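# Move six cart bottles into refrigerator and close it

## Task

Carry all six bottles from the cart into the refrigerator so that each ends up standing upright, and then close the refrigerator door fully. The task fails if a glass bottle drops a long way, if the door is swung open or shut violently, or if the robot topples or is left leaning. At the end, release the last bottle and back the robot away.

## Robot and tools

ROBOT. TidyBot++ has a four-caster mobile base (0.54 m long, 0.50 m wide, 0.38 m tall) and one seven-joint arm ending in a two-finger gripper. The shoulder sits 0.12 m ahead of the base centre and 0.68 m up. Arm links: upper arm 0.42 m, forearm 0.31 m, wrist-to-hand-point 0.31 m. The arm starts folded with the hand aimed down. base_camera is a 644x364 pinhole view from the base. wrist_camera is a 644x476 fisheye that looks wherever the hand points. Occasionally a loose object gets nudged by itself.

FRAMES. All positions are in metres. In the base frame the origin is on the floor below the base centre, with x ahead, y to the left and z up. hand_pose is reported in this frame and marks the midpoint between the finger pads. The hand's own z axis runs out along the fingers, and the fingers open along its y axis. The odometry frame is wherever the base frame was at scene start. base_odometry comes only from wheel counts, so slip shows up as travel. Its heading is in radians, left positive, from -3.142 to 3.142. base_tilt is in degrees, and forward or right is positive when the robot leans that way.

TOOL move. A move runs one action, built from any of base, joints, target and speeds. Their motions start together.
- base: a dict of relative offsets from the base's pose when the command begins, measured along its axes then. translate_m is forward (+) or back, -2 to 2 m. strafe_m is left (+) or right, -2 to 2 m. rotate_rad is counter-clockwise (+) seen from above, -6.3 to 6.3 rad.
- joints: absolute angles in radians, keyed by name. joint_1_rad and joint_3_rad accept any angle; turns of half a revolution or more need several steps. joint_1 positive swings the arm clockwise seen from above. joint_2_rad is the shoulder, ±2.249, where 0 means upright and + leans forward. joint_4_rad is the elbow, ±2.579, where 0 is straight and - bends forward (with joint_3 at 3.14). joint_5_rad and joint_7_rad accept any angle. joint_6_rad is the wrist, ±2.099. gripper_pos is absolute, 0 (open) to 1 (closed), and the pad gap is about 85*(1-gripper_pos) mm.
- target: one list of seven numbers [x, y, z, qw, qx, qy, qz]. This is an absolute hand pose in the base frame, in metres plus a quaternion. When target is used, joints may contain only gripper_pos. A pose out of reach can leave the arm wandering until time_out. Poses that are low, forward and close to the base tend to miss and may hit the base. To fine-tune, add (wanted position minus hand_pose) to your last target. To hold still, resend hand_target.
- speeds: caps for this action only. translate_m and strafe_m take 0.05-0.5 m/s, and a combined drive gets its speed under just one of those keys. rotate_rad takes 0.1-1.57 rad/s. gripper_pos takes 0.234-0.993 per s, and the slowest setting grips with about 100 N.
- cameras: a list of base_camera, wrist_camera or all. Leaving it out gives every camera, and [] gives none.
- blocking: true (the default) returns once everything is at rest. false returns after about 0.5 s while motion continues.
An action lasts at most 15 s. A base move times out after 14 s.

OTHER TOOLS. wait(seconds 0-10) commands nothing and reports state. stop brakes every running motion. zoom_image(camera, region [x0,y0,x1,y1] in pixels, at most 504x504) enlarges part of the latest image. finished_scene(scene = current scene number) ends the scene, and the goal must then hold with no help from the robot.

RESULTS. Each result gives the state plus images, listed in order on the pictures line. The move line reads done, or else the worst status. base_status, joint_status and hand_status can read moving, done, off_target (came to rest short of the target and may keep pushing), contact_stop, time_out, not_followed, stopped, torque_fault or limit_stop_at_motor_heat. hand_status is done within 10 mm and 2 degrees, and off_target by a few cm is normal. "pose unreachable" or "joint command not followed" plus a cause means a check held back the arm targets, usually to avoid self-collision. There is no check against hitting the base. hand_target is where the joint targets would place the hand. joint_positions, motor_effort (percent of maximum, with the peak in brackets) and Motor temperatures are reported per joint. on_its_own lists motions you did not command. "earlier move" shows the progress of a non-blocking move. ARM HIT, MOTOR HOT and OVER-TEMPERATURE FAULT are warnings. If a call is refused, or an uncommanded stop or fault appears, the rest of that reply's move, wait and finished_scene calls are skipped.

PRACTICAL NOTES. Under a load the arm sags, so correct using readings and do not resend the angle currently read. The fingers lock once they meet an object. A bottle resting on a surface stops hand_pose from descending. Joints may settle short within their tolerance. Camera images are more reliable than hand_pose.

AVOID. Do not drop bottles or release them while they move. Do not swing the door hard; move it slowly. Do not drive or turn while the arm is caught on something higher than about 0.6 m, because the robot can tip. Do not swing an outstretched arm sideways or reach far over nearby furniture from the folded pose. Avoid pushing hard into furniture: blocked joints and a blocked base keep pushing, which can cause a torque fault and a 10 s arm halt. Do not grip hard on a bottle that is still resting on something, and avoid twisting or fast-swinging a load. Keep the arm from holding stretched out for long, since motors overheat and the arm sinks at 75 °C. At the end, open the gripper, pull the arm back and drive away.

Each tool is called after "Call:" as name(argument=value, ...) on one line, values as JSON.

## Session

Call:
move()

Scene clock: 0.00 s.
Motor temperatures (°C): [36 33 32 34 38 41 42]
base_odometry: x=+0.000 y=+0.000 heading=+0.000
base_tilt: forward=-0.2 right=-0.7
base_status: not commanded
joint_positions: joint_1_rad=-0.021 joint_2_rad=-0.328 joint_3_rad=+3.122 joint_4_rad=-2.549 joint_5_rad=+0.015 joint_6_rad=-0.906 joint_7_rad=+1.582 gripper_pos=+0.000
joint_status: not commanded
motor_effort: joint_1_rad=+0 joint_2_rad=-1 joint_3_rad=+1 joint_4_rad=+12 joint_5_rad=+1 joint_6_rad=+1 joint_7_rad=+0
hand_pose: x=+0.2380 y=+0.0017 z=+0.5785 quat_wxyz=(+0.009, +0.999, +0.030, +0.008) (m; base frame)
hand_target: x=+0.2365 y=+0.0016 z=+0.5777 quat_wxyz=(+0.009, +0.999, +0.030, +0.006) (m; base frame)
hand_status: not commanded
pictures: base_camera, wrist_camera

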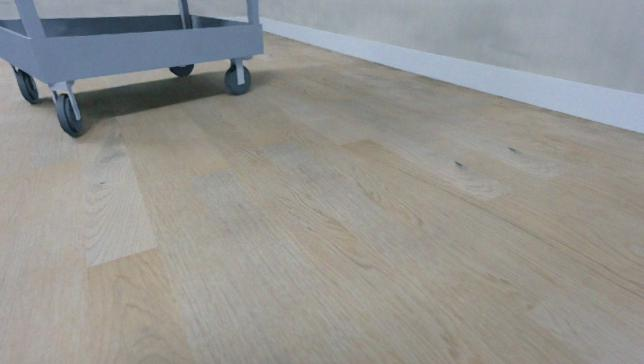

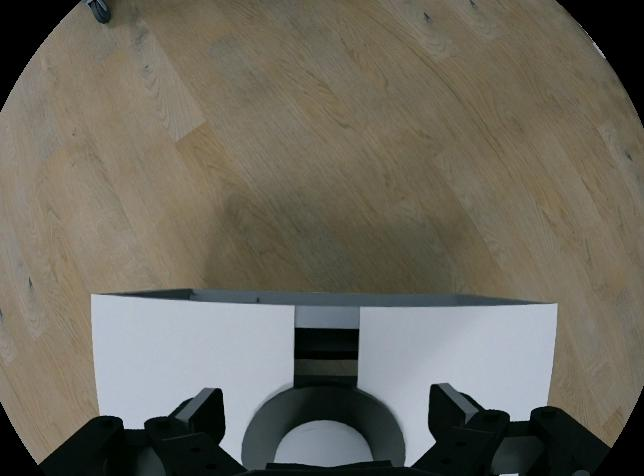

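Call:
move(joints={"joint_1_rad":-0.5,"joint_2_rad":-0.37,"joint_3_rad":3.14,"joint_4_rad":-1.69,"joint_5_rad":0.04,"joint_6_rad":-0.55,"joint_7_rad":1.57})

Call:
move(joints={"joint_1_rad":0.9}, cameras=["wrist_camera"])

Scene clock: 4.97 s.
Motor temperatures (°C): [36 33 32 34 38 41 42]
move: done
base_odometry: x=+0.000 y=+0.000 heading=+0.000
base_tilt: forward=-0.1 right=-0.8
base_status: not commanded
joint_positions: joint_1_rad=-0.477 joint_2_rad=-0.359 joint_3_rad=+3.126 joint_4_rad=-1.704 joint_5_rad=+0.015 joint_6_rad=-0.632 joint_7_rad=+1.582 gripper_pos=+0.000
joint_status: all done
motor_effort: joint_1_rad=+0(1) joint_2_rad=-7(8) joint_3_rad=+1(3) joint_4_rad=+19(20) joint_5_rad=+1(2) joint_6_rad=+9(9) joint_7_rad=-1(3)
hand_pose: x=+0.5105 y=+0.2100 z=+1.0232 quat_wxyz=(-0.121, +0.808, +0.212, +0.537) (m; base frame)
hand_target: x=+0.5158 y=+0.2119 z=+1.0605 quat_wxyz=(-0.129, +0.777, +0.207, +0.580) (m; base frame)
hand_status: not commanded
pictures: base_camera, wrist_camera

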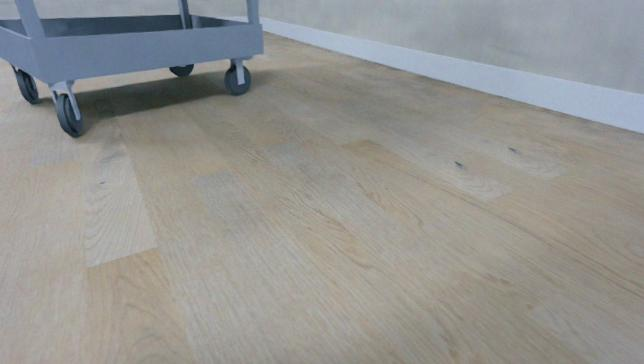

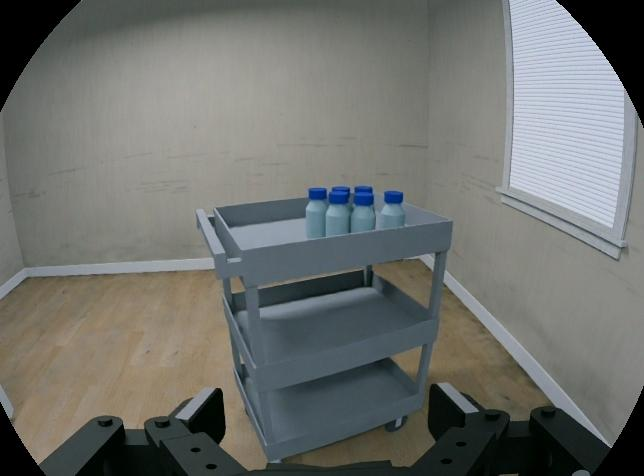

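Scene clock: 7.63 s.
Motor temperatures (°C): [36 33 32 34 38 41 42]
move: done
base_odometry: x=+0.000 y=+0.000 heading=+0.000
base_tilt: forward=-0.1 right=-0.7
base_status: not commanded
joint_positions: joint_1_rad=+0.878 joint_2_rad=-0.359 joint_3_rad=+3.132 joint_4_rad=-1.704 joint_5_rad=+0.015 joint_6_rad=-0.630 joint_7_rad=+1.582 gripper_pos=+0.000
joint_status: all done
motor_effort: joint_1_rad=+0(1) joint_2_rad=-7(8) joint_3_rad=+2(3) joint_4_rad=+20(20) joint_5_rad=+0(1) joint_6_rad=+9(10) joint_7_rad=-1(2)
hand_pose: x=+0.4059 y=-0.3396 z=+1.0238 quat_wxyz=(+0.243, +0.761, -0.343, +0.495) (m; base frame)
hand_target: x=+0.3953 y=-0.3550 z=+1.0605 quat_wxyz=(+0.275, +0.728, -0.343, +0.527) (m; base frame)
hand_status: not commanded
pictures: wrist_camera

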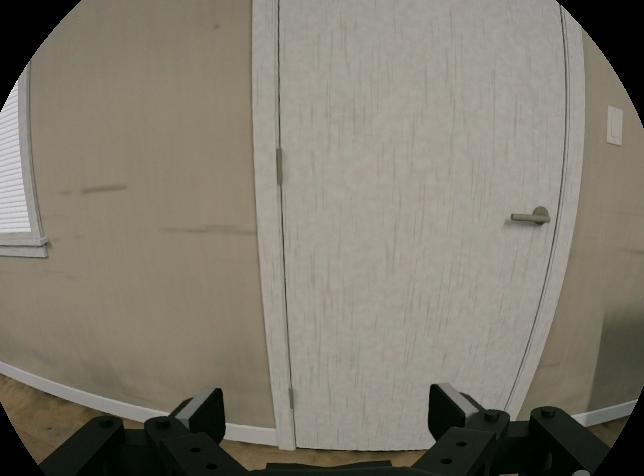

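Call:
move(joints={"joint_1_rad":-0.5}, cameras=[])

Call:
move(joints={"joint_1_rad":-1.6}, cameras=["wrist_camera"])

Scene clock: 11.70 s.
Motor temperatures (°C): [36 33 32 34 38 42 42]
move: done
base_odometry: x=+0.000 y=+0.000 heading=+0.000
base_tilt: forward=-0.2 right=-0.7
base_status: not commanded
joint_positions: joint_1_rad=-0.478 joint_2_rad=-0.359 joint_3_rad=+3.133 joint_4_rad=-1.704 joint_5_rad=+0.015 joint_6_rad=-0.630 joint_7_rad=+1.582 gripper_pos=+0.000
joint_status: all done
motor_effort: joint_1_rad=+0(1) joint_2_rad=-7(8) joint_3_rad=+2(3) joint_4_rad=+20(20) joint_5_rad=+0(1) joint_6_rad=+9(10) joint_7_rad=-1(2)
hand_pose: x=+0.5123 y=+0.2073 z=+1.0239 quat_wxyz=(-0.121, +0.808, +0.209, +0.538) (m; base frame)
hand_target: x=+0.5158 y=+0.2119 z=+1.0605 quat_wxyz=(-0.129, +0.777, +0.207, +0.580) (m; base frame)
hand_status: not commanded
pictures: none
No camera images: "cameras" was empty.

Scene clock: 14.07 s.
Motor temperatures (°C): [36 33 32 34 38 42 42]
move: done
base_odometry: x=+0.000 y=+0.000 heading=+0.000
base_tilt: forward=-0.2 right=-0.7
base_status: not commanded
joint_positions: joint_1_rad=-1.578 joint_2_rad=-0.359 joint_3_rad=+3.133 joint_4_rad=-1.704 joint_5_rad=+0.015 joint_6_rad=-0.629 joint_7_rad=+1.582 gripper_pos=+0.000
joint_status: all done
motor_effort: joint_1_rad=+0(1) joint_2_rad=-7(8) joint_3_rad=+1(2) joint_4_rad=+19(20) joint_5_rad=+0(1) joint_6_rad=+9(9) joint_7_rad=+0(2)
hand_pose: x=+0.1128 y=+0.4446 z=+1.0240 quat_wxyz=(-0.384, +0.580, +0.600, +0.395) (m; base frame)
hand_target: x=+0.1101 y=+0.4497 z=+1.0605 quat_wxyz=(-0.413, +0.555, +0.583, +0.427) (m; base frame)
hand_status: not commanded
pictures: wrist_camera

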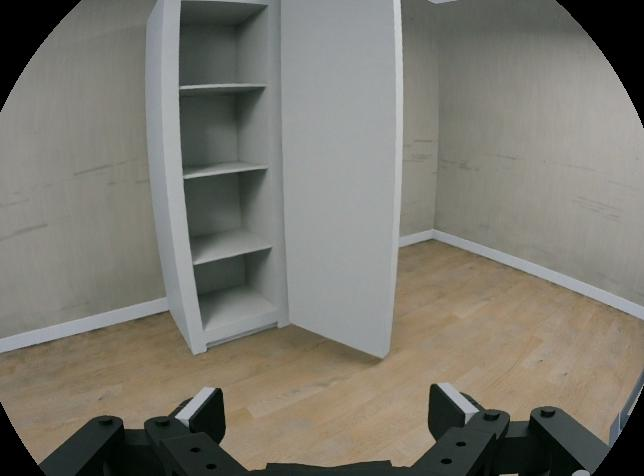

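Call:
move(base={"translate_m":0.712,"strafe_m":-0.135,"rotate_rad":0.82}, joints={"joint_1_rad":0.0,"joint_2_rad":-0.37,"joint_4_rad":-1.69,"joint_6_rad":-0.45,"gripper_pos":0.28})

Scene clock: 38.20 s.
Motor temperatures (°C): [36 33 32 34 38 42 42]
move: done
base_odometry: x=+0.712 y=-0.135 heading=+0.820
base_tilt: forward=-0.2 right=-0.7
base_status: done
joint_positions: joint_1_rad=-0.020 joint_2_rad=-0.360 joint_3_rad=+3.142 joint_4_rad=-1.704 joint_5_rad=+0.015 joint_6_rad=-0.532 joint_7_rad=+1.582 gripper_pos=+0.279
joint_status: all done
motor_effort: joint_1_rad=+0(2) joint_2_rad=-7(9) joint_3_rad=+1(4) joint_4_rad=+20(21) joint_5_rad=+0(1) joint_6_rad=+9(10) joint_7_rad=-1(2)
hand_pose: x=+0.5738 y=+0.0080 z=+1.0530 quat_wxyz=(+0.005, +0.806, +0.016, +0.592) (m; base frame)
hand_target: x=+0.5765 y=-0.0032 z=+1.0906 quat_wxyz=(+0.018, +0.774, +0.009, +0.633) (m; base frame)
hand_status: not commanded
pictures: base_camera, wrist_camera

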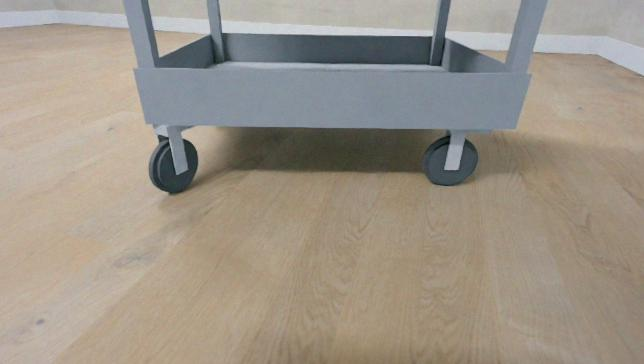

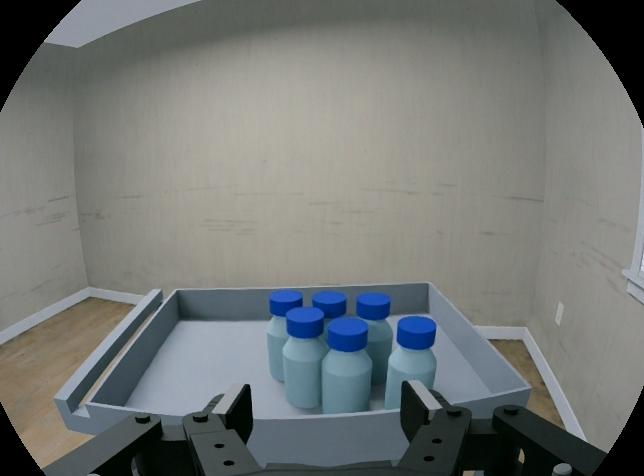

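Call:
move(base={"translate_m":0.145,"strafe_m":-0.06}, joints={"joint_1_rad":0.11,"joint_2_rad":-0.14,"joint_4_rad":-2.02,"joint_6_rad":0.09})

Scene clock: 59.97 s.
Motor temperatures (°C): [36 33 32 34 38 42 42]
move: done
base_odometry: x=+0.855 y=-0.070 heading=+0.820
base_tilt: forward=-0.1 right=-0.7
base_status: done
joint_positions: joint_1_rad=+0.088 joint_2_rad=-0.142 joint_3_rad=+3.142 joint_4_rad=-1.990 joint_5_rad=+0.015 joint_6_rad=+0.006 joint_7_rad=+1.582 gripper_pos=+0.279
joint_status: all done
motor_effort: joint_1_rad=+0(1) joint_2_rad=-15(20) joint_3_rad=+1(3) joint_4_rad=+20(21) joint_5_rad=+1(1) joint_6_rad=+10(11) joint_7_rad=+0(2)
hand_pose: x=+0.6598 y=-0.0463 z=+0.9289 quat_wxyz=(+0.035, +0.796, -0.024, +0.604) (m; base frame)
hand_target: x=+0.6606 y=-0.0564 z=+0.9351 quat_wxyz=(+0.045, +0.780, -0.026, +0.624) (m; base frame)
hand_status: not commanded
pictures: base_camera, wrist_camera

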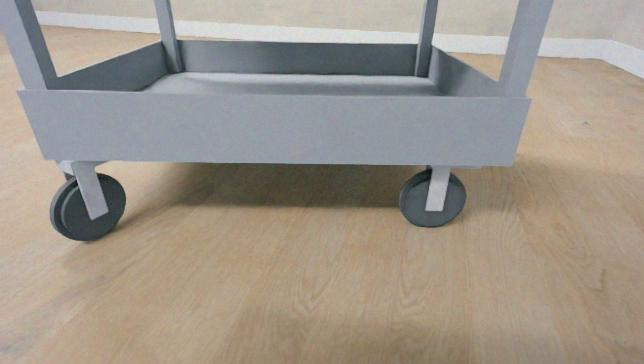

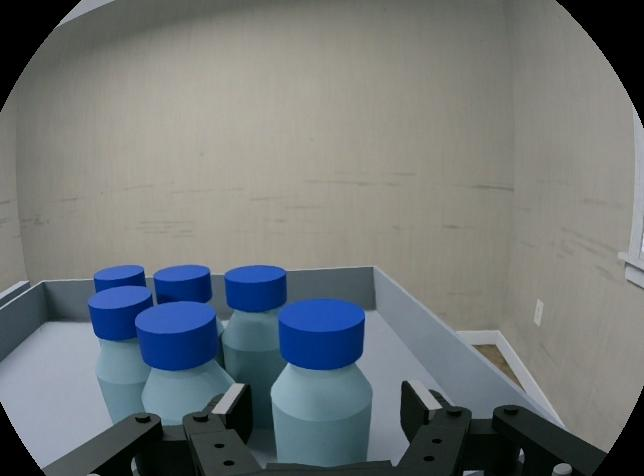

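Call:
move()

Scene clock: 76.33 s.
Motor temperatures (°C): [36 33 32 34 38 42 42]
base_odometry: x=+0.855 y=-0.070 heading=+0.820
base_tilt: forward=-0.1 right=-0.6
base_status: done
joint_positions: joint_1_rad=+0.088 joint_2_rad=-0.142 joint_3_rad=+3.142 joint_4_rad=-1.990 joint_5_rad=+0.015 joint_6_rad=+0.008 joint_7_rad=+1.582 gripper_pos=+0.279
joint_status: all done
motor_effort: joint_1_rad=+0(1) joint_2_rad=-14(20) joint_3_rad=+1(3) joint_4_rad=+19(21) joint_5_rad=+0(1) joint_6_rad=+9(11) joint_7_rad=-1(2)
hand_pose: x=+0.6601 y=-0.0463 z=+0.9296 quat_wxyz=(+0.035, +0.795, -0.024, +0.605) (m; base frame)
hand_target: x=+0.6606 y=-0.0564 z=+0.9351 quat_wxyz=(+0.045, +0.780, -0.026, +0.624) (m; base frame)
hand_status: not commanded
pictures: base_camera, wrist_camera

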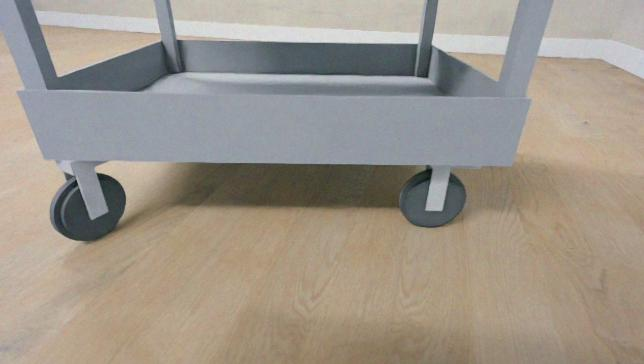

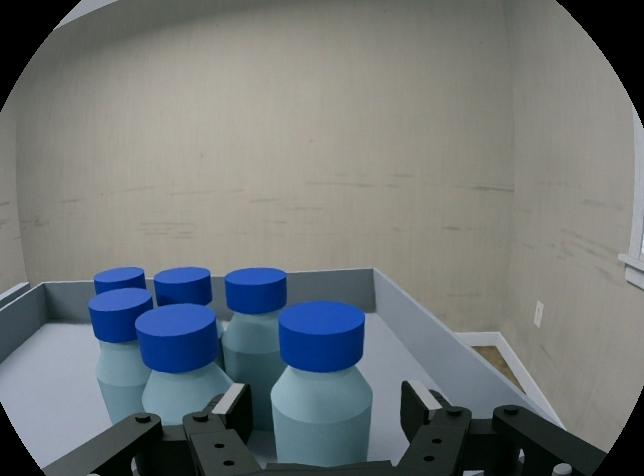

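Call:
move(joints={"joint_2_rad":0.054,"joint_4_rad":-1.845,"joint_6_rad":0.135}, cameras=["wrist_camera"])

Scene clock: 83.00 s.
Motor temperatures (°C): [36 33 32 34 38 42 42]
move: done
base_odometry: x=+0.855 y=-0.070 heading=+0.820
base_tilt: forward=-0.1 right=-0.7
base_status: not commanded
joint_positions: joint_1_rad=+0.088 joint_2_rad=+0.039 joint_3_rad=+3.142 joint_4_rad=-1.861 joint_5_rad=+0.015 joint_6_rad=+0.053 joint_7_rad=+1.582 gripper_pos=+0.279
joint_status: all done
motor_effort: joint_1_rad=+0(0) joint_2_rad=-20(22) joint_3_rad=+1(2) joint_4_rad=+19(21) joint_5_rad=+0(1) joint_6_rad=+10(10) joint_7_rad=-1(2)
hand_pose: x=+0.7301 y=-0.0523 z=+0.9152 quat_wxyz=(+0.034, +0.798, -0.024, +0.602) (m; base frame)
hand_target: x=+0.7414 y=-0.0647 z=+0.9408 quat_wxyz=(+0.045, +0.772, -0.025, +0.634) (m; base frame)
hand_status: not commanded
pictures: wrist_camera

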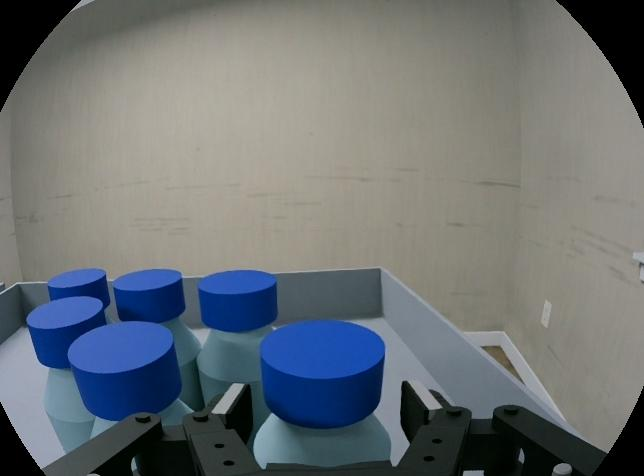

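Call:
move(joints={"joint_2_rad":0.141,"joint_4_rad":-1.795,"joint_6_rad":0.17}, cameras=["wrist_camera"])

Scene clock: 87.93 s.
Motor temperatures (°C): [36 33 32 34 38 42 42]
move: done
base_odometry: x=+0.855 y=-0.070 heading=+0.820
base_tilt: forward=-0.1 right=-0.8
base_status: not commanded
joint_positions: joint_1_rad=+0.088 joint_2_rad=+0.124 joint_3_rad=+3.142 joint_4_rad=-1.809 joint_5_rad=+0.015 joint_6_rad=+0.090 joint_7_rad=+1.582 gripper_pos=+0.279
joint_status: all done
motor_effort: joint_1_rad=+0(0) joint_2_rad=-23(24) joint_3_rad=+1(2) joint_4_rad=+19(20) joint_5_rad=+1(1) joint_6_rad=+9(10) joint_7_rad=+0(2)
hand_pose: x=+0.7624 y=-0.0550 z=+0.9045 quat_wxyz=(+0.034, +0.796, -0.024, +0.604) (m; base frame)
hand_target: x=+0.7736 y=-0.0678 z=+0.9257 quat_wxyz=(+0.044, +0.772, -0.025, +0.633) (m; base frame)
hand_status: not commanded
pictures: wrist_camera

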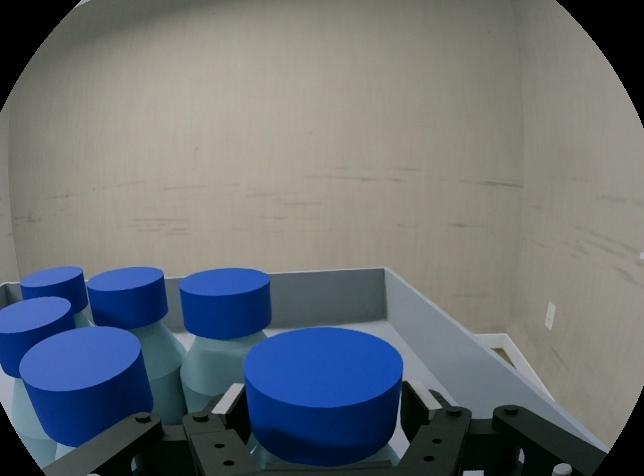

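Call:
move(joints={"gripper_pos":1.0}, speeds={"gripper_pos":0.234}, cameras=["wrist_camera"])

Call:
move(joints={"joint_2_rad":0.06,"joint_4_rad":-1.5,"joint_6_rad":-0.32}, cameras=["wrist_camera"])

Scene clock: 92.87 s.
Motor temperatures (°C): [36 33 32 34 38 42 42]
move: off_target
base_odometry: x=+0.855 y=-0.070 heading=+0.820
base_tilt: forward=-0.2 right=-0.7
base_status: not commanded
joint_positions: joint_1_rad=+0.088 joint_2_rad=+0.124 joint_3_rad=+3.140 joint_4_rad=-1.809 joint_5_rad=+0.015 joint_6_rad=+0.091 joint_7_rad=+1.582 gripper_pos=+0.423
joint_status: gripper_pos off_target (ended at +0.423, target +1.000)
motor_effort: joint_1_rad=+1(2) joint_2_rad=-22(23) joint_3_rad=+2(3) joint_4_rad=+19(20) joint_5_rad=+0(1) joint_6_rad=+10(11) joint_7_rad=-1(2)
hand_pose: x=+0.7626 y=-0.0543 z=+0.9050 quat_wxyz=(+0.034, +0.796, -0.023, +0.604) (m; base frame)
hand_target: x=+0.7736 y=-0.0678 z=+0.9257 quat_wxyz=(+0.044, +0.772, -0.025, +0.633) (m; base frame)
hand_status: not commanded
pictures: wrist_camera

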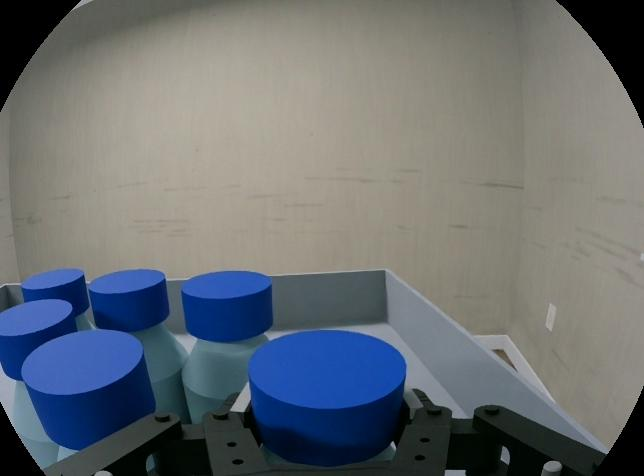

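Scene clock: 94.60 s.
Motor temperatures (°C): [36 33 32 34 38 42 42]
move: done
base_odometry: x=+0.855 y=-0.070 heading=+0.820
base_tilt: forward=+0.0 right=-0.6
base_status: not commanded
joint_positions: joint_1_rad=+0.089 joint_2_rad=+0.096 joint_3_rad=+3.140 joint_4_rad=-1.541 joint_5_rad=+0.015 joint_6_rad=-0.283 joint_7_rad=+1.582 gripper_pos=+0.423
joint_status: all done
motor_effort: joint_1_rad=+0(1) joint_2_rad=-27(30) joint_3_rad=+1(2) joint_4_rad=+25(25) joint_5_rad=+1(1) joint_6_rad=+14(15) joint_7_rad=-1(2)
hand_pose: x=+0.7631 y=-0.0565 z=+0.9733 quat_wxyz=(+0.034, +0.819, -0.026, +0.573) (m; base frame)
hand_target: x=+0.7511 y=-0.0714 z=+1.0105 quat_wxyz=(+0.048, +0.807, -0.032, +0.588) (m; base frame)
hand_status: not commanded
pictures: wrist_camera

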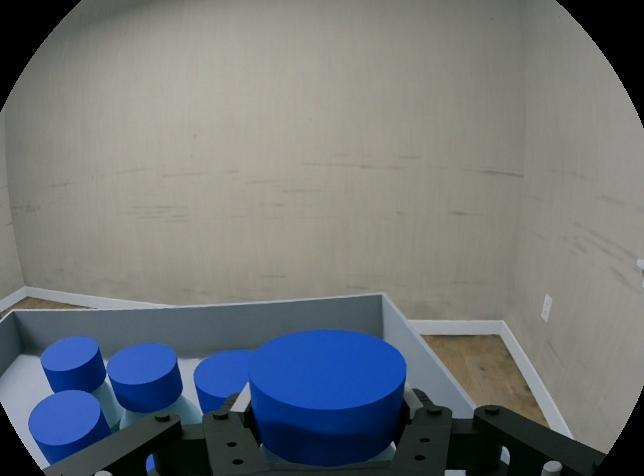

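Call:
move(joints={"joint_1_rad":0.025,"joint_2_rad":-0.25,"joint_4_rad":-1.48,"joint_6_rad":-0.67}, cameras=[])

Call:
move(base={"translate_m":-0.25}, cameras=["wrist_camera"])

Call:
move(base={"translate_m":0.683,"strafe_m":1.382,"rotate_rad":1.315})

Scene clock: 101.67 s.
Motor temperatures (°C): [36 33 32 34 38 42 42]
move: done
base_odometry: x=+0.855 y=-0.070 heading=+0.820
base_tilt: forward=-0.1 right=-0.7
base_status: not commanded
joint_positions: joint_1_rad=+0.047 joint_2_rad=-0.234 joint_3_rad=+3.140 joint_4_rad=-1.516 joint_5_rad=+0.015 joint_6_rad=-0.633 joint_7_rad=+1.582 gripper_pos=+0.423
joint_status: all done
motor_effort: joint_1_rad=+0(1) joint_2_rad=-15(30) joint_3_rad=+1(2) joint_4_rad=+23(26) joint_5_rad=+1(1) joint_6_rad=+14(14) joint_7_rad=-1(2)
hand_pose: x=+0.6152 y=-0.0241 z=+1.0758 quat_wxyz=(+0.024, +0.818, -0.011, +0.575) (m; base frame)
hand_target: x=+0.6054 y=-0.0176 z=+1.0940 quat_wxyz=(+0.026, +0.813, -0.004, +0.581) (m; base frame)
hand_status: not commanded
pictures: none
No camera images: "cameras" was empty.

Scene clock: 103.43 s.
Motor temperatures (°C): [36 33 32 34 38 42 42]
move: done
base_odometry: x=+0.684 y=-0.253 heading=+0.820
base_tilt: forward=-0.1 right=-0.6
base_status: done
joint_positions: joint_1_rad=+0.046 joint_2_rad=-0.240 joint_3_rad=+3.140 joint_4_rad=-1.515 joint_5_rad=+0.015 joint_6_rad=-0.641 joint_7_rad=+1.582 gripper_pos=+0.423
joint_status: not commanded
motor_effort: joint_1_rad=+0(1) joint_2_rad=-15(19) joint_3_rad=+1(2) joint_4_rad=+23(25) joint_5_rad=+1(1) joint_6_rad=+13(15) joint_7_rad=+0(2)
hand_pose: x=+0.6120 y=-0.0231 z=+1.0769 quat_wxyz=(+0.023, +0.818, -0.011, +0.575) (m; base frame)
hand_target: x=+0.6054 y=-0.0176 z=+1.0940 quat_wxyz=(+0.026, +0.813, -0.004, +0.581) (m; base frame)
hand_status: not commanded
pictures: wrist_camera

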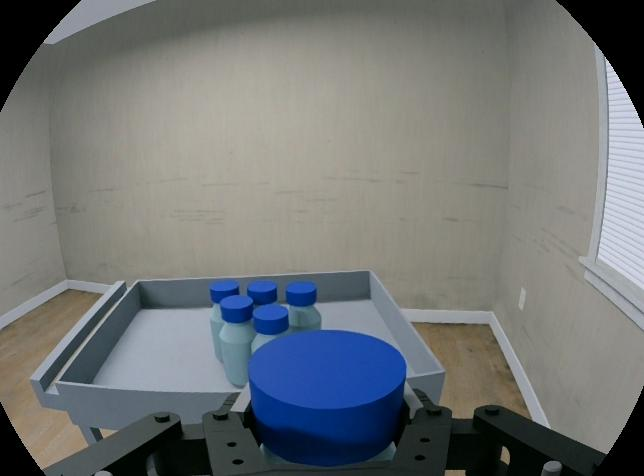

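Scene clock: 108.10 s.
Motor temperatures (°C): [36 33 32 34 38 42 41]
move: done
base_odometry: x=+0.140 y=+1.189 heading=+2.136
base_tilt: forward=-0.1 right=-0.7
base_status: done
joint_positions: joint_1_rad=+0.035 joint_2_rad=-0.230 joint_3_rad=+3.139 joint_4_rad=-1.515 joint_5_rad=+0.015 joint_6_rad=-0.642 joint_7_rad=+1.582 gripper_pos=+0.423
joint_status: not commanded
motor_effort: joint_1_rad=+0(3) joint_2_rad=-14(18) joint_3_rad=+1(4) joint_4_rad=+23(25) joint_5_rad=+0(2) joint_6_rad=+14(14) joint_7_rad=+0(2)
hand_pose: x=+0.6162 y=-0.0175 z=+1.0716 quat_wxyz=(+0.020, +0.821, -0.006, +0.570) (m; base frame)
hand_target: x=+0.6054 y=-0.0176 z=+1.0940 quat_wxyz=(+0.026, +0.813, -0.004, +0.581) (m; base frame)
hand_status: not commanded
pictures: base_camera, wrist_camera

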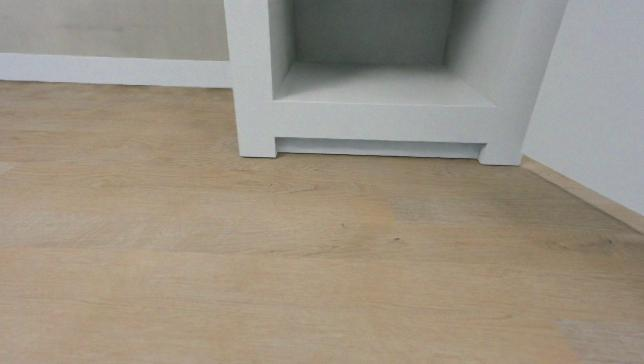

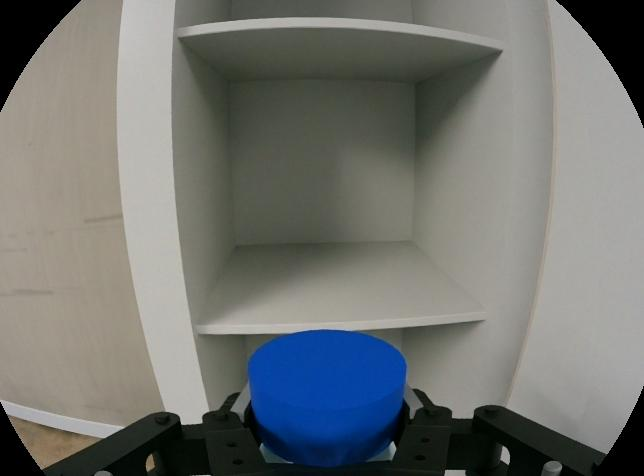

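Call:
move(base={"translate_m":0.38,"strafe_m":-0.025,"rotate_rad":0.012}, speeds={"translate_m":0.35})

Scene clock: 115.90 s.
Motor temperatures (°C): [36 33 32 34 38 42 41]
move: done
base_odometry: x=-0.043 y=+1.524 heading=+2.148
base_tilt: forward=-0.1 right=-0.7
base_status: done
joint_positions: joint_1_rad=+0.035 joint_2_rad=-0.228 joint_3_rad=+3.139 joint_4_rad=-1.515 joint_5_rad=+0.015 joint_6_rad=-0.642 joint_7_rad=+1.582 gripper_pos=+0.423
joint_status: not commanded
motor_effort: joint_1_rad=+0(2) joint_2_rad=-15(18) joint_3_rad=+2(4) joint_4_rad=+24(24) joint_5_rad=+0(2) joint_6_rad=+13(14) joint_7_rad=-2(2)
hand_pose: x=+0.6168 y=-0.0172 z=+1.0705 quat_wxyz=(+0.020, +0.822, -0.006, +0.569) (m; base frame)
hand_target: x=+0.6054 y=-0.0176 z=+1.0940 quat_wxyz=(+0.026, +0.813, -0.004, +0.581) (m; base frame)
hand_status: not commanded
pictures: base_camera, wrist_camera

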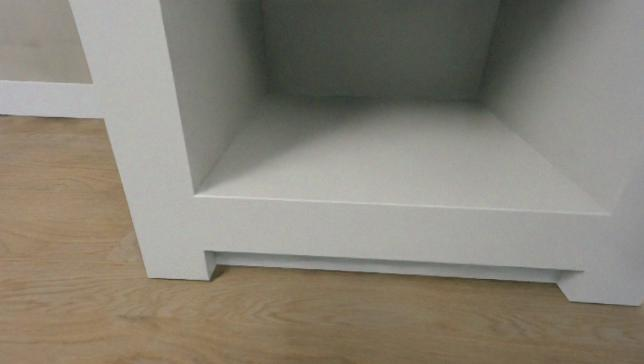

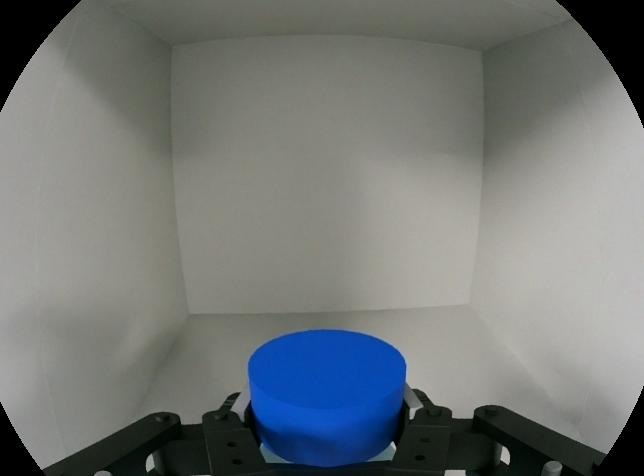

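Call:
move(base={"translate_m":0.11}, speeds={"translate_m":0.25})

Scene clock: 129.17 s.
Motor temperatures (°C): [36 33 32 34 38 42 41]
move: done
base_odometry: x=-0.103 y=+1.616 heading=+2.148
base_tilt: forward=-0.1 right=-0.6
base_status: done
joint_positions: joint_1_rad=+0.035 joint_2_rad=-0.224 joint_3_rad=+3.139 joint_4_rad=-1.515 joint_5_rad=+0.015 joint_6_rad=-0.643 joint_7_rad=+1.582 gripper_pos=+0.423
joint_status: not commanded
motor_effort: joint_1_rad=+0(0) joint_2_rad=-15(20) joint_3_rad=+1(2) joint_4_rad=+24(25) joint_5_rad=+1(1) joint_6_rad=+13(14) joint_7_rad=+0(2)
hand_pose: x=+0.6185 y=-0.0173 z=+1.0681 quat_wxyz=(+0.020, +0.823, -0.006, +0.567) (m; base frame)
hand_target: x=+0.6054 y=-0.0176 z=+1.0940 quat_wxyz=(+0.026, +0.813, -0.004, +0.581) (m; base frame)
hand_status: not commanded
pictures: base_camera, wrist_camera

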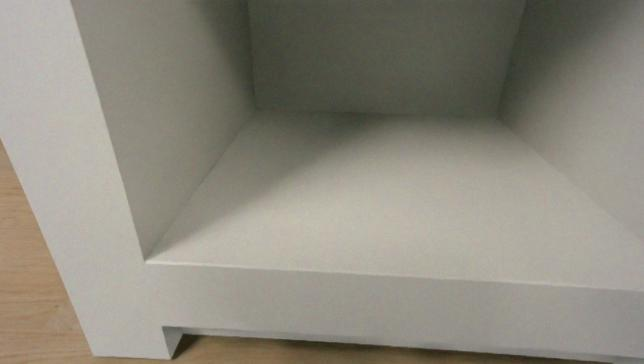

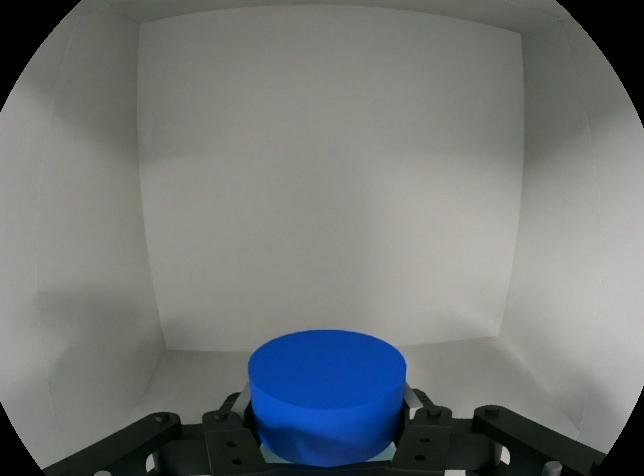

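Call:
move(joints={"joint_1_rad":-0.165}, cameras=[])

Call:
move(joints={"joint_2_rad":0.11,"joint_4_rad":-1.25,"joint_6_rad":-0.37})

Scene clock: 135.70 s.
Motor temperatures (°C): [36 33 32 34 38 42 41]
move: done
base_odometry: x=-0.103 y=+1.616 heading=+2.148
base_tilt: forward=-0.1 right=-0.7
base_status: not commanded
joint_positions: joint_1_rad=-0.147 joint_2_rad=-0.224 joint_3_rad=+3.137 joint_4_rad=-1.515 joint_5_rad=+0.015 joint_6_rad=-0.643 joint_7_rad=+1.582 gripper_pos=+0.423
joint_status: all done
motor_effort: joint_1_rad=+0(2) joint_2_rad=-15(16) joint_3_rad=+1(3) joint_4_rad=+24(24) joint_5_rad=+1(1) joint_6_rad=+13(14) joint_7_rad=+0(2)
hand_pose: x=+0.6132 y=+0.0743 z=+1.0681 quat_wxyz=(-0.032, +0.820, +0.070, +0.567) (m; base frame)
hand_target: x=+0.6000 y=+0.0745 z=+1.0940 quat_wxyz=(-0.029, +0.810, +0.073, +0.581) (m; base frame)
hand_status: not commanded
pictures: none
No camera images: "cameras" was empty.

Scene clock: 137.20 s.
Motor temperatures (°C): [36 33 32 34 38 42 41]
move: off_target
base_odometry: x=-0.103 y=+1.616 heading=+2.148
base_tilt: forward=+0.0 right=-0.8
base_status: not commanded
joint_positions: joint_1_rad=-0.147 joint_2_rad=+0.126 joint_3_rad=+3.137 joint_4_rad=-1.298 joint_5_rad=+0.015 joint_6_rad=-0.487 joint_7_rad=+1.582 gripper_pos=+0.423
joint_status: joint_6_rad off_target (ended at -0.487, target -0.370); the others done
motor_effort: joint_1_rad=+0(0) joint_2_rad=-28(31) joint_3_rad=+1(2) joint_4_rad=+24(25) joint_5_rad=+0(1) joint_6_rad=+14(15) joint_7_rad=-1(2)
hand_pose: x=+0.7688 y=+0.0982 z=+1.0417 quat_wxyz=(-0.034, +0.813, +0.070, +0.576) (m; base frame)
hand_target: x=+0.7713 y=+0.1064 z=+1.1165 quat_wxyz=(-0.037, +0.758, +0.072, +0.648) (m; base frame)
hand_status: not commanded
pictures: base_camera, wrist_camera

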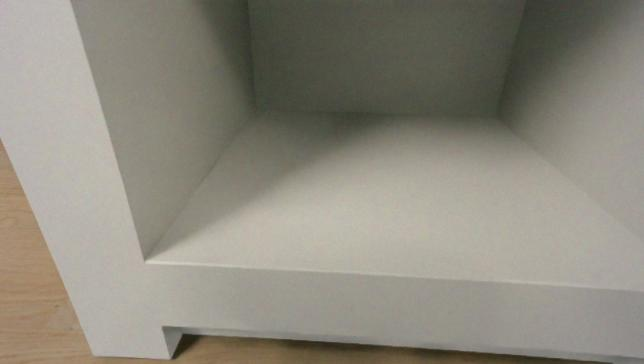

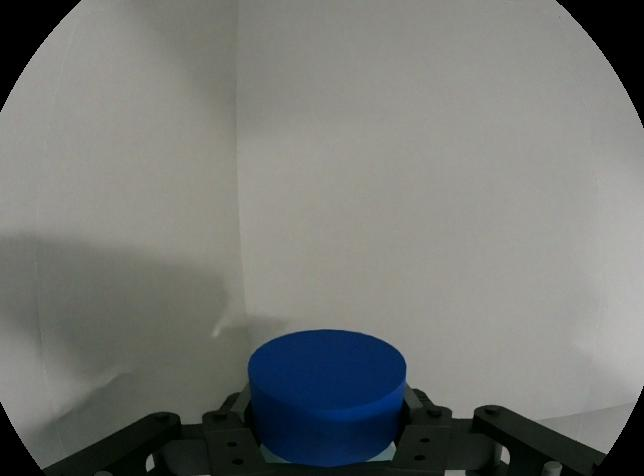

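Call:
move(joints={"joint_2_rad":0.11,"joint_4_rad":-1.22,"joint_6_rad":-0.32}, cameras=[])

Call:
move(joints={"joint_4_rad":-1.25,"joint_6_rad":-0.3}, cameras=["wrist_camera"])

Scene clock: 141.50 s.
Motor temperatures (°C): [36 33 32 34 38 42 41]
move: off_target
base_odometry: x=-0.103 y=+1.616 heading=+2.148
base_tilt: forward=-0.1 right=-0.8
base_status: not commanded
joint_positions: joint_1_rad=-0.147 joint_2_rad=+0.126 joint_3_rad=+3.137 joint_4_rad=-1.259 joint_5_rad=+0.015 joint_6_rad=-0.435 joint_7_rad=+1.582 gripper_pos=+0.423
joint_status: joint_6_rad off_target (ended at -0.435, target -0.320); the others done
motor_effort: joint_1_rad=+0(0) joint_2_rad=-29(30) joint_3_rad=+0(1) joint_4_rad=+25(26) joint_5_rad=+0(1) joint_6_rad=+14(15) joint_7_rad=-1(2)
hand_pose: x=+0.7750 y=+0.0993 z=+1.0800 quat_wxyz=(-0.036, +0.787, +0.068, +0.612) (m; base frame)
hand_target: x=+0.7720 y=+0.1071 z=+1.1504 quat_wxyz=(-0.039, +0.731, +0.070, +0.678) (m; base frame)
hand_status: not commanded
pictures: none
No camera images: "cameras" was empty.

Scene clock: 142.13 s.
Motor temperatures (°C): [36 33 32 34 38 42 41]
move: off_target
base_odometry: x=-0.103 y=+1.616 heading=+2.148
base_tilt: forward=-0.1 right=-0.7
base_status: not commanded
joint_positions: joint_1_rad=-0.147 joint_2_rad=+0.126 joint_3_rad=+3.137 joint_4_rad=-1.262 joint_5_rad=+0.015 joint_6_rad=-0.418 joint_7_rad=+1.582 gripper_pos=+0.423
joint_status: joint_6_rad off_target (ended at -0.418, target -0.300); the others done
motor_effort: joint_1_rad=+0(0) joint_2_rad=-29(29) joint_3_rad=+1(1) joint_4_rad=+25(25) joint_5_rad=+0(1) joint_6_rad=+14(15) joint_7_rad=+0(2)
hand_pose: x=+0.7762 y=+0.0996 z=+1.0838 quat_wxyz=(-0.037, +0.782, +0.067, +0.618) (m; base frame)
hand_target: x=+0.7738 y=+0.1077 z=+1.1382 quat_wxyz=(-0.039, +0.734, +0.071, +0.674) (m; base frame)
hand_status: not commanded
pictures: wrist_camera

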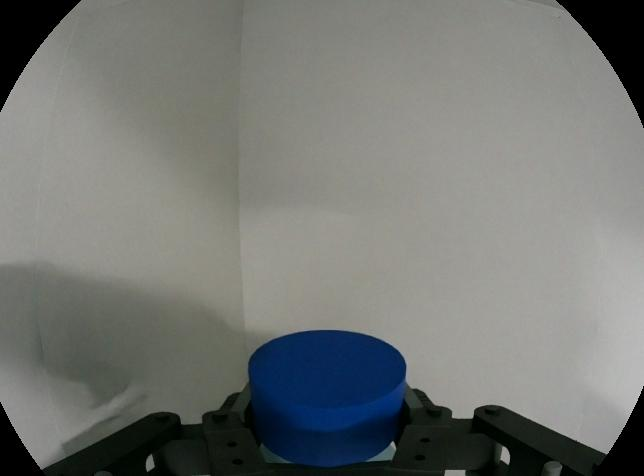

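Call:
move(joints={"joint_4_rad":-1.31,"joint_6_rad":-0.27}, cameras=[])

Call:
move(joints={"joint_4_rad":-1.33,"joint_6_rad":-0.26}, cameras=["wrist_camera"])

Scene clock: 147.57 s.
Motor temperatures (°C): [36 33 32 34 38 42 41]
move: off_target
base_odometry: x=-0.103 y=+1.616 heading=+2.148
base_tilt: forward=-0.1 right=-0.6
base_status: not commanded
joint_positions: joint_1_rad=-0.147 joint_2_rad=+0.127 joint_3_rad=+3.137 joint_4_rad=-1.305 joint_5_rad=+0.015 joint_6_rad=-0.388 joint_7_rad=+1.582 gripper_pos=+0.423
joint_status: joint_6_rad off_target (ended at -0.388, target -0.270); the others done
motor_effort: joint_1_rad=+0(0) joint_2_rad=-28(30) joint_3_rad=+1(2) joint_4_rad=+24(26) joint_5_rad=+1(1) joint_6_rad=+14(15) joint_7_rad=-1(2)
hand_pose: x=+0.7779 y=+0.1000 z=+1.0661 quat_wxyz=(-0.036, +0.786, +0.068, +0.613) (m; base frame)
hand_target: x=+0.7762 y=+0.1084 z=+1.1103 quat_wxyz=(-0.039, +0.744, +0.073, +0.663) (m; base frame)
hand_status: not commanded
pictures: none
No camera images: "cameras" was empty.

Scene clock: 148.17 s.
Motor temperatures (°C): [36 33 32 34 38 42 41]
move: off_target
base_odometry: x=-0.103 y=+1.616 heading=+2.148
base_tilt: forward=-0.2 right=-0.7
base_status: not commanded
joint_positions: joint_1_rad=-0.147 joint_2_rad=+0.127 joint_3_rad=+3.137 joint_4_rad=-1.321 joint_5_rad=+0.015 joint_6_rad=-0.377 joint_7_rad=+1.582 gripper_pos=+0.423
joint_status: joint_6_rad off_target (ended at -0.377, target -0.260); the others done
motor_effort: joint_1_rad=+0(0) joint_2_rad=-28(30) joint_3_rad=+1(1) joint_4_rad=+24(26) joint_5_rad=+0(1) joint_6_rad=+14(15) joint_7_rad=-1(2)
hand_pose: x=+0.7781 y=+0.1001 z=+1.0591 quat_wxyz=(-0.036, +0.788, +0.068, +0.611) (m; base frame)
hand_target: x=+0.7766 y=+0.1086 z=+1.1010 quat_wxyz=(-0.039, +0.748, +0.073, +0.659) (m; base frame)
hand_status: not commanded
pictures: wrist_camera

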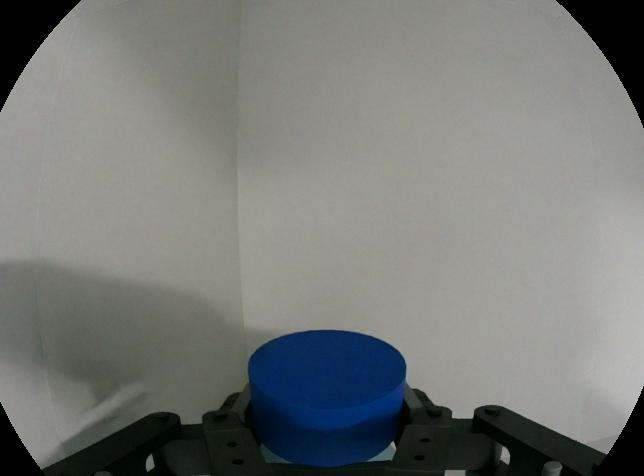

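Call:
move(joints={"joint_4_rad":-1.348,"joint_6_rad":-0.262}, cameras=[])

Call:
move(joints={"joint_4_rad":-1.363,"joint_6_rad":-0.26}, cameras=[])

Call:
move(joints={"joint_4_rad":-1.378,"joint_6_rad":-0.255}, cameras=["wrist_camera"])

Scene clock: 151.63 s.
Motor temperatures (°C): [36 33 32 34 38 42 41]
move: off_target
base_odometry: x=-0.103 y=+1.616 heading=+2.148
base_tilt: forward=-0.1 right=-0.7
base_status: not commanded
joint_positions: joint_1_rad=-0.147 joint_2_rad=+0.127 joint_3_rad=+3.137 joint_4_rad=-1.339 joint_5_rad=+0.015 joint_6_rad=-0.376 joint_7_rad=+1.582 gripper_pos=+0.423
joint_status: joint_6_rad off_target (ended at -0.376, target -0.262); the others done
motor_effort: joint_1_rad=+0(0) joint_2_rad=-29(30) joint_3_rad=+0(2) joint_4_rad=+25(26) joint_5_rad=+0(1) joint_6_rad=+14(15) joint_7_rad=-1(1)
hand_pose: x=+0.7774 y=+0.1000 z=+1.0485 quat_wxyz=(-0.036, +0.793, +0.069, +0.604) (m; base frame)
hand_target: x=+0.7765 y=+0.1086 z=+1.0892 quat_wxyz=(-0.038, +0.754, +0.074, +0.651) (m; base frame)
hand_status: not commanded
pictures: none
No camera images: "cameras" was empty.

Scene clock: 152.23 s.
Motor temperatures (°C): [36 33 32 34 38 42 41]
move: off_target
base_odometry: x=-0.103 y=+1.616 heading=+2.148
base_tilt: forward=-0.1 right=-0.7
base_status: not commanded
joint_positions: joint_1_rad=-0.147 joint_2_rad=+0.127 joint_3_rad=+3.137 joint_4_rad=-1.353 joint_5_rad=+0.015 joint_6_rad=-0.375 joint_7_rad=+1.582 gripper_pos=+0.423
joint_status: joint_6_rad off_target (ended at -0.375, target -0.260); the others done
motor_effort: joint_1_rad=+0(0) joint_2_rad=-29(30) joint_3_rad=+1(2) joint_4_rad=+24(26) joint_5_rad=+0(1) joint_6_rad=+14(14) joint_7_rad=-1(1)
hand_pose: x=+0.7768 y=+0.0999 z=+1.0401 quat_wxyz=(-0.036, +0.797, +0.069, +0.599) (m; base frame)
hand_target: x=+0.7763 y=+0.1086 z=+1.0805 quat_wxyz=(-0.038, +0.758, +0.074, +0.646) (m; base frame)
hand_status: not commanded
pictures: none
No camera images: "cameras" was empty.

Scene clock: 152.80 s.
Motor temperatures (°C): [36 33 32 34 38 42 41]
move: done
base_odometry: x=-0.103 y=+1.616 heading=+2.148
base_tilt: forward=-0.1 right=-0.7
base_status: not commanded
joint_positions: joint_1_rad=-0.147 joint_2_rad=+0.127 joint_3_rad=+3.137 joint_4_rad=-1.364 joint_5_rad=+0.015 joint_6_rad=-0.367 joint_7_rad=+1.582 gripper_pos=+0.423
joint_status: all done
motor_effort: joint_1_rad=+0(0) joint_2_rad=-28(29) joint_3_rad=+1(2) joint_4_rad=+24(25) joint_5_rad=+1(1) joint_6_rad=+13(14) joint_7_rad=-1(1)
hand_pose: x=+0.7768 y=+0.0999 z=+1.0356 quat_wxyz=(-0.036, +0.798, +0.069, +0.597) (m; base frame)
hand_target: x=+0.7762 y=+0.1086 z=+1.0728 quat_wxyz=(-0.038, +0.762, +0.075, +0.643) (m; base frame)
hand_status: not commanded
pictures: wrist_camera

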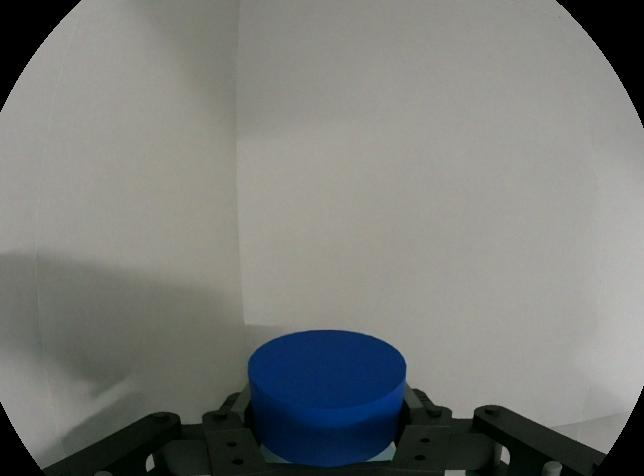

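Call:
move(joints={"joint_4_rad":-1.391,"joint_6_rad":-0.24}, cameras=[])

Call:
move(joints={"joint_4_rad":-1.404,"joint_6_rad":-0.227}, cameras=[])

Call:
move(joints={"joint_4_rad":-1.417,"joint_6_rad":-0.215}, cameras=["wrist_camera"])

Scene clock: 155.87 s.
Motor temperatures (°C): [36 33 32 34 38 42 41]
move: done
base_odometry: x=-0.103 y=+1.616 heading=+2.148
base_tilt: forward=-0.1 right=-0.7
base_status: not commanded
joint_positions: joint_1_rad=-0.147 joint_2_rad=+0.128 joint_3_rad=+3.137 joint_4_rad=-1.374 joint_5_rad=+0.015 joint_6_rad=-0.348 joint_7_rad=+1.582 gripper_pos=+0.423
joint_status: all done
motor_effort: joint_1_rad=+0(0) joint_2_rad=-28(29) joint_3_rad=+1(2) joint_4_rad=+24(26) joint_5_rad=+1(1) joint_6_rad=+13(14) joint_7_rad=-2(2)
hand_pose: x=+0.7778 y=+0.1002 z=+1.0352 quat_wxyz=(-0.036, +0.795, +0.069, +0.601) (m; base frame)
hand_target: x=+0.7766 y=+0.1089 z=+1.0693 quat_wxyz=(-0.038, +0.761, +0.075, +0.643) (m; base frame)
hand_status: not commanded
pictures: none
No camera images: "cameras" was empty.

Scene clock: 156.40 s.
Motor temperatures (°C): [36 33 32 34 38 42 41]
move: done
base_odometry: x=-0.103 y=+1.616 heading=+2.148
base_tilt: forward=-0.1 right=-0.6
base_status: not commanded
joint_positions: joint_1_rad=-0.147 joint_2_rad=+0.128 joint_3_rad=+3.137 joint_4_rad=-1.383 joint_5_rad=+0.015 joint_6_rad=-0.330 joint_7_rad=+1.582 gripper_pos=+0.423
joint_status: all done
motor_effort: joint_1_rad=+0(0) joint_2_rad=-26(28) joint_3_rad=+1(2) joint_4_rad=+23(23) joint_5_rad=+0(1) joint_6_rad=+13(13) joint_7_rad=+0(2)
hand_pose: x=+0.7787 y=+0.1004 z=+1.0354 quat_wxyz=(-0.036, +0.793, +0.069, +0.605) (m; base frame)
hand_target: x=+0.7768 y=+0.1091 z=+1.0652 quat_wxyz=(-0.038, +0.761, +0.075, +0.643) (m; base frame)
hand_status: not commanded
pictures: none
No camera images: "cameras" was empty.

Scene clock: 156.93 s.
Motor temperatures (°C): [36 33 32 34 38 42 41]
move: done
base_odometry: x=-0.103 y=+1.616 heading=+2.148
base_tilt: forward=-0.1 right=-0.6
base_status: not commanded
joint_positions: joint_1_rad=-0.147 joint_2_rad=+0.127 joint_3_rad=+3.137 joint_4_rad=-1.391 joint_5_rad=+0.015 joint_6_rad=-0.314 joint_7_rad=+1.582 gripper_pos=+0.423
joint_status: all done
motor_effort: joint_1_rad=+0(0) joint_2_rad=-25(26) joint_3_rad=+1(2) joint_4_rad=+22(23) joint_5_rad=+0(1) joint_6_rad=+12(13) joint_7_rad=+0(2)
hand_pose: x=+0.7791 y=+0.1005 z=+1.0353 quat_wxyz=(-0.036, +0.790, +0.069, +0.608) (m; base frame)
hand_target: x=+0.7770 y=+0.1092 z=+1.0608 quat_wxyz=(-0.038, +0.761, +0.075, +0.643) (m; base frame)
hand_status: not commanded
pictures: wrist_camera

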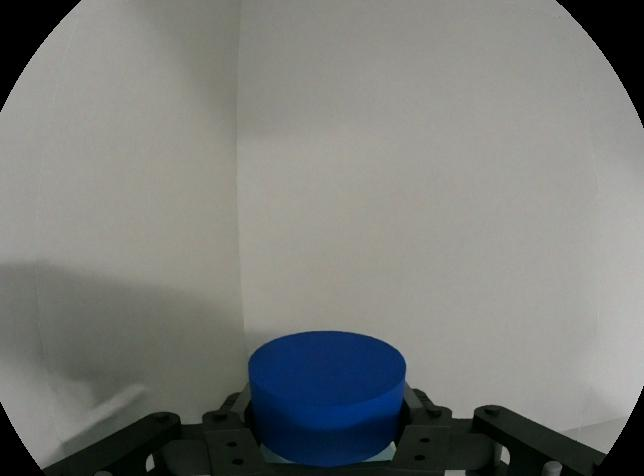

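Call:
move(joints={"gripper_pos":0.1}, speeds={"gripper_pos":0.234}, cameras=["wrist_camera"])

Scene clock: 162.80 s.
Motor temperatures (°C): [36 33 32 34 38 42 41]
move: done
base_odometry: x=-0.103 y=+1.616 heading=+2.148
base_tilt: forward=-0.2 right=-0.7
base_status: not commanded
joint_positions: joint_1_rad=-0.148 joint_2_rad=+0.122 joint_3_rad=+3.137 joint_4_rad=-1.392 joint_5_rad=+0.015 joint_6_rad=-0.293 joint_7_rad=+1.582 gripper_pos=+0.100
joint_status: all done
motor_effort: joint_1_rad=+0(1) joint_2_rad=-23(26) joint_3_rad=+1(2) joint_4_rad=+19(23) joint_5_rad=+0(1) joint_6_rad=+10(13) joint_7_rad=-1(2)
hand_pose: x=+0.7791 y=+0.1007 z=+1.0446 quat_wxyz=(-0.037, +0.782, +0.068, +0.618) (m; base frame)
hand_target: x=+0.7770 y=+0.1092 z=+1.0608 quat_wxyz=(-0.038, +0.761, +0.075, +0.643) (m; base frame)
hand_status: not commanded
pictures: wrist_camera

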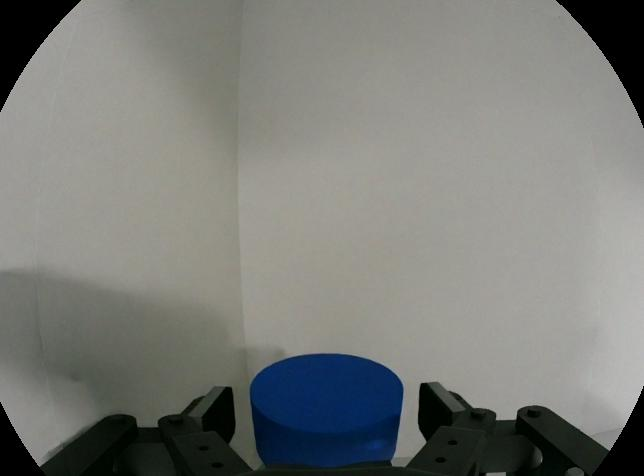

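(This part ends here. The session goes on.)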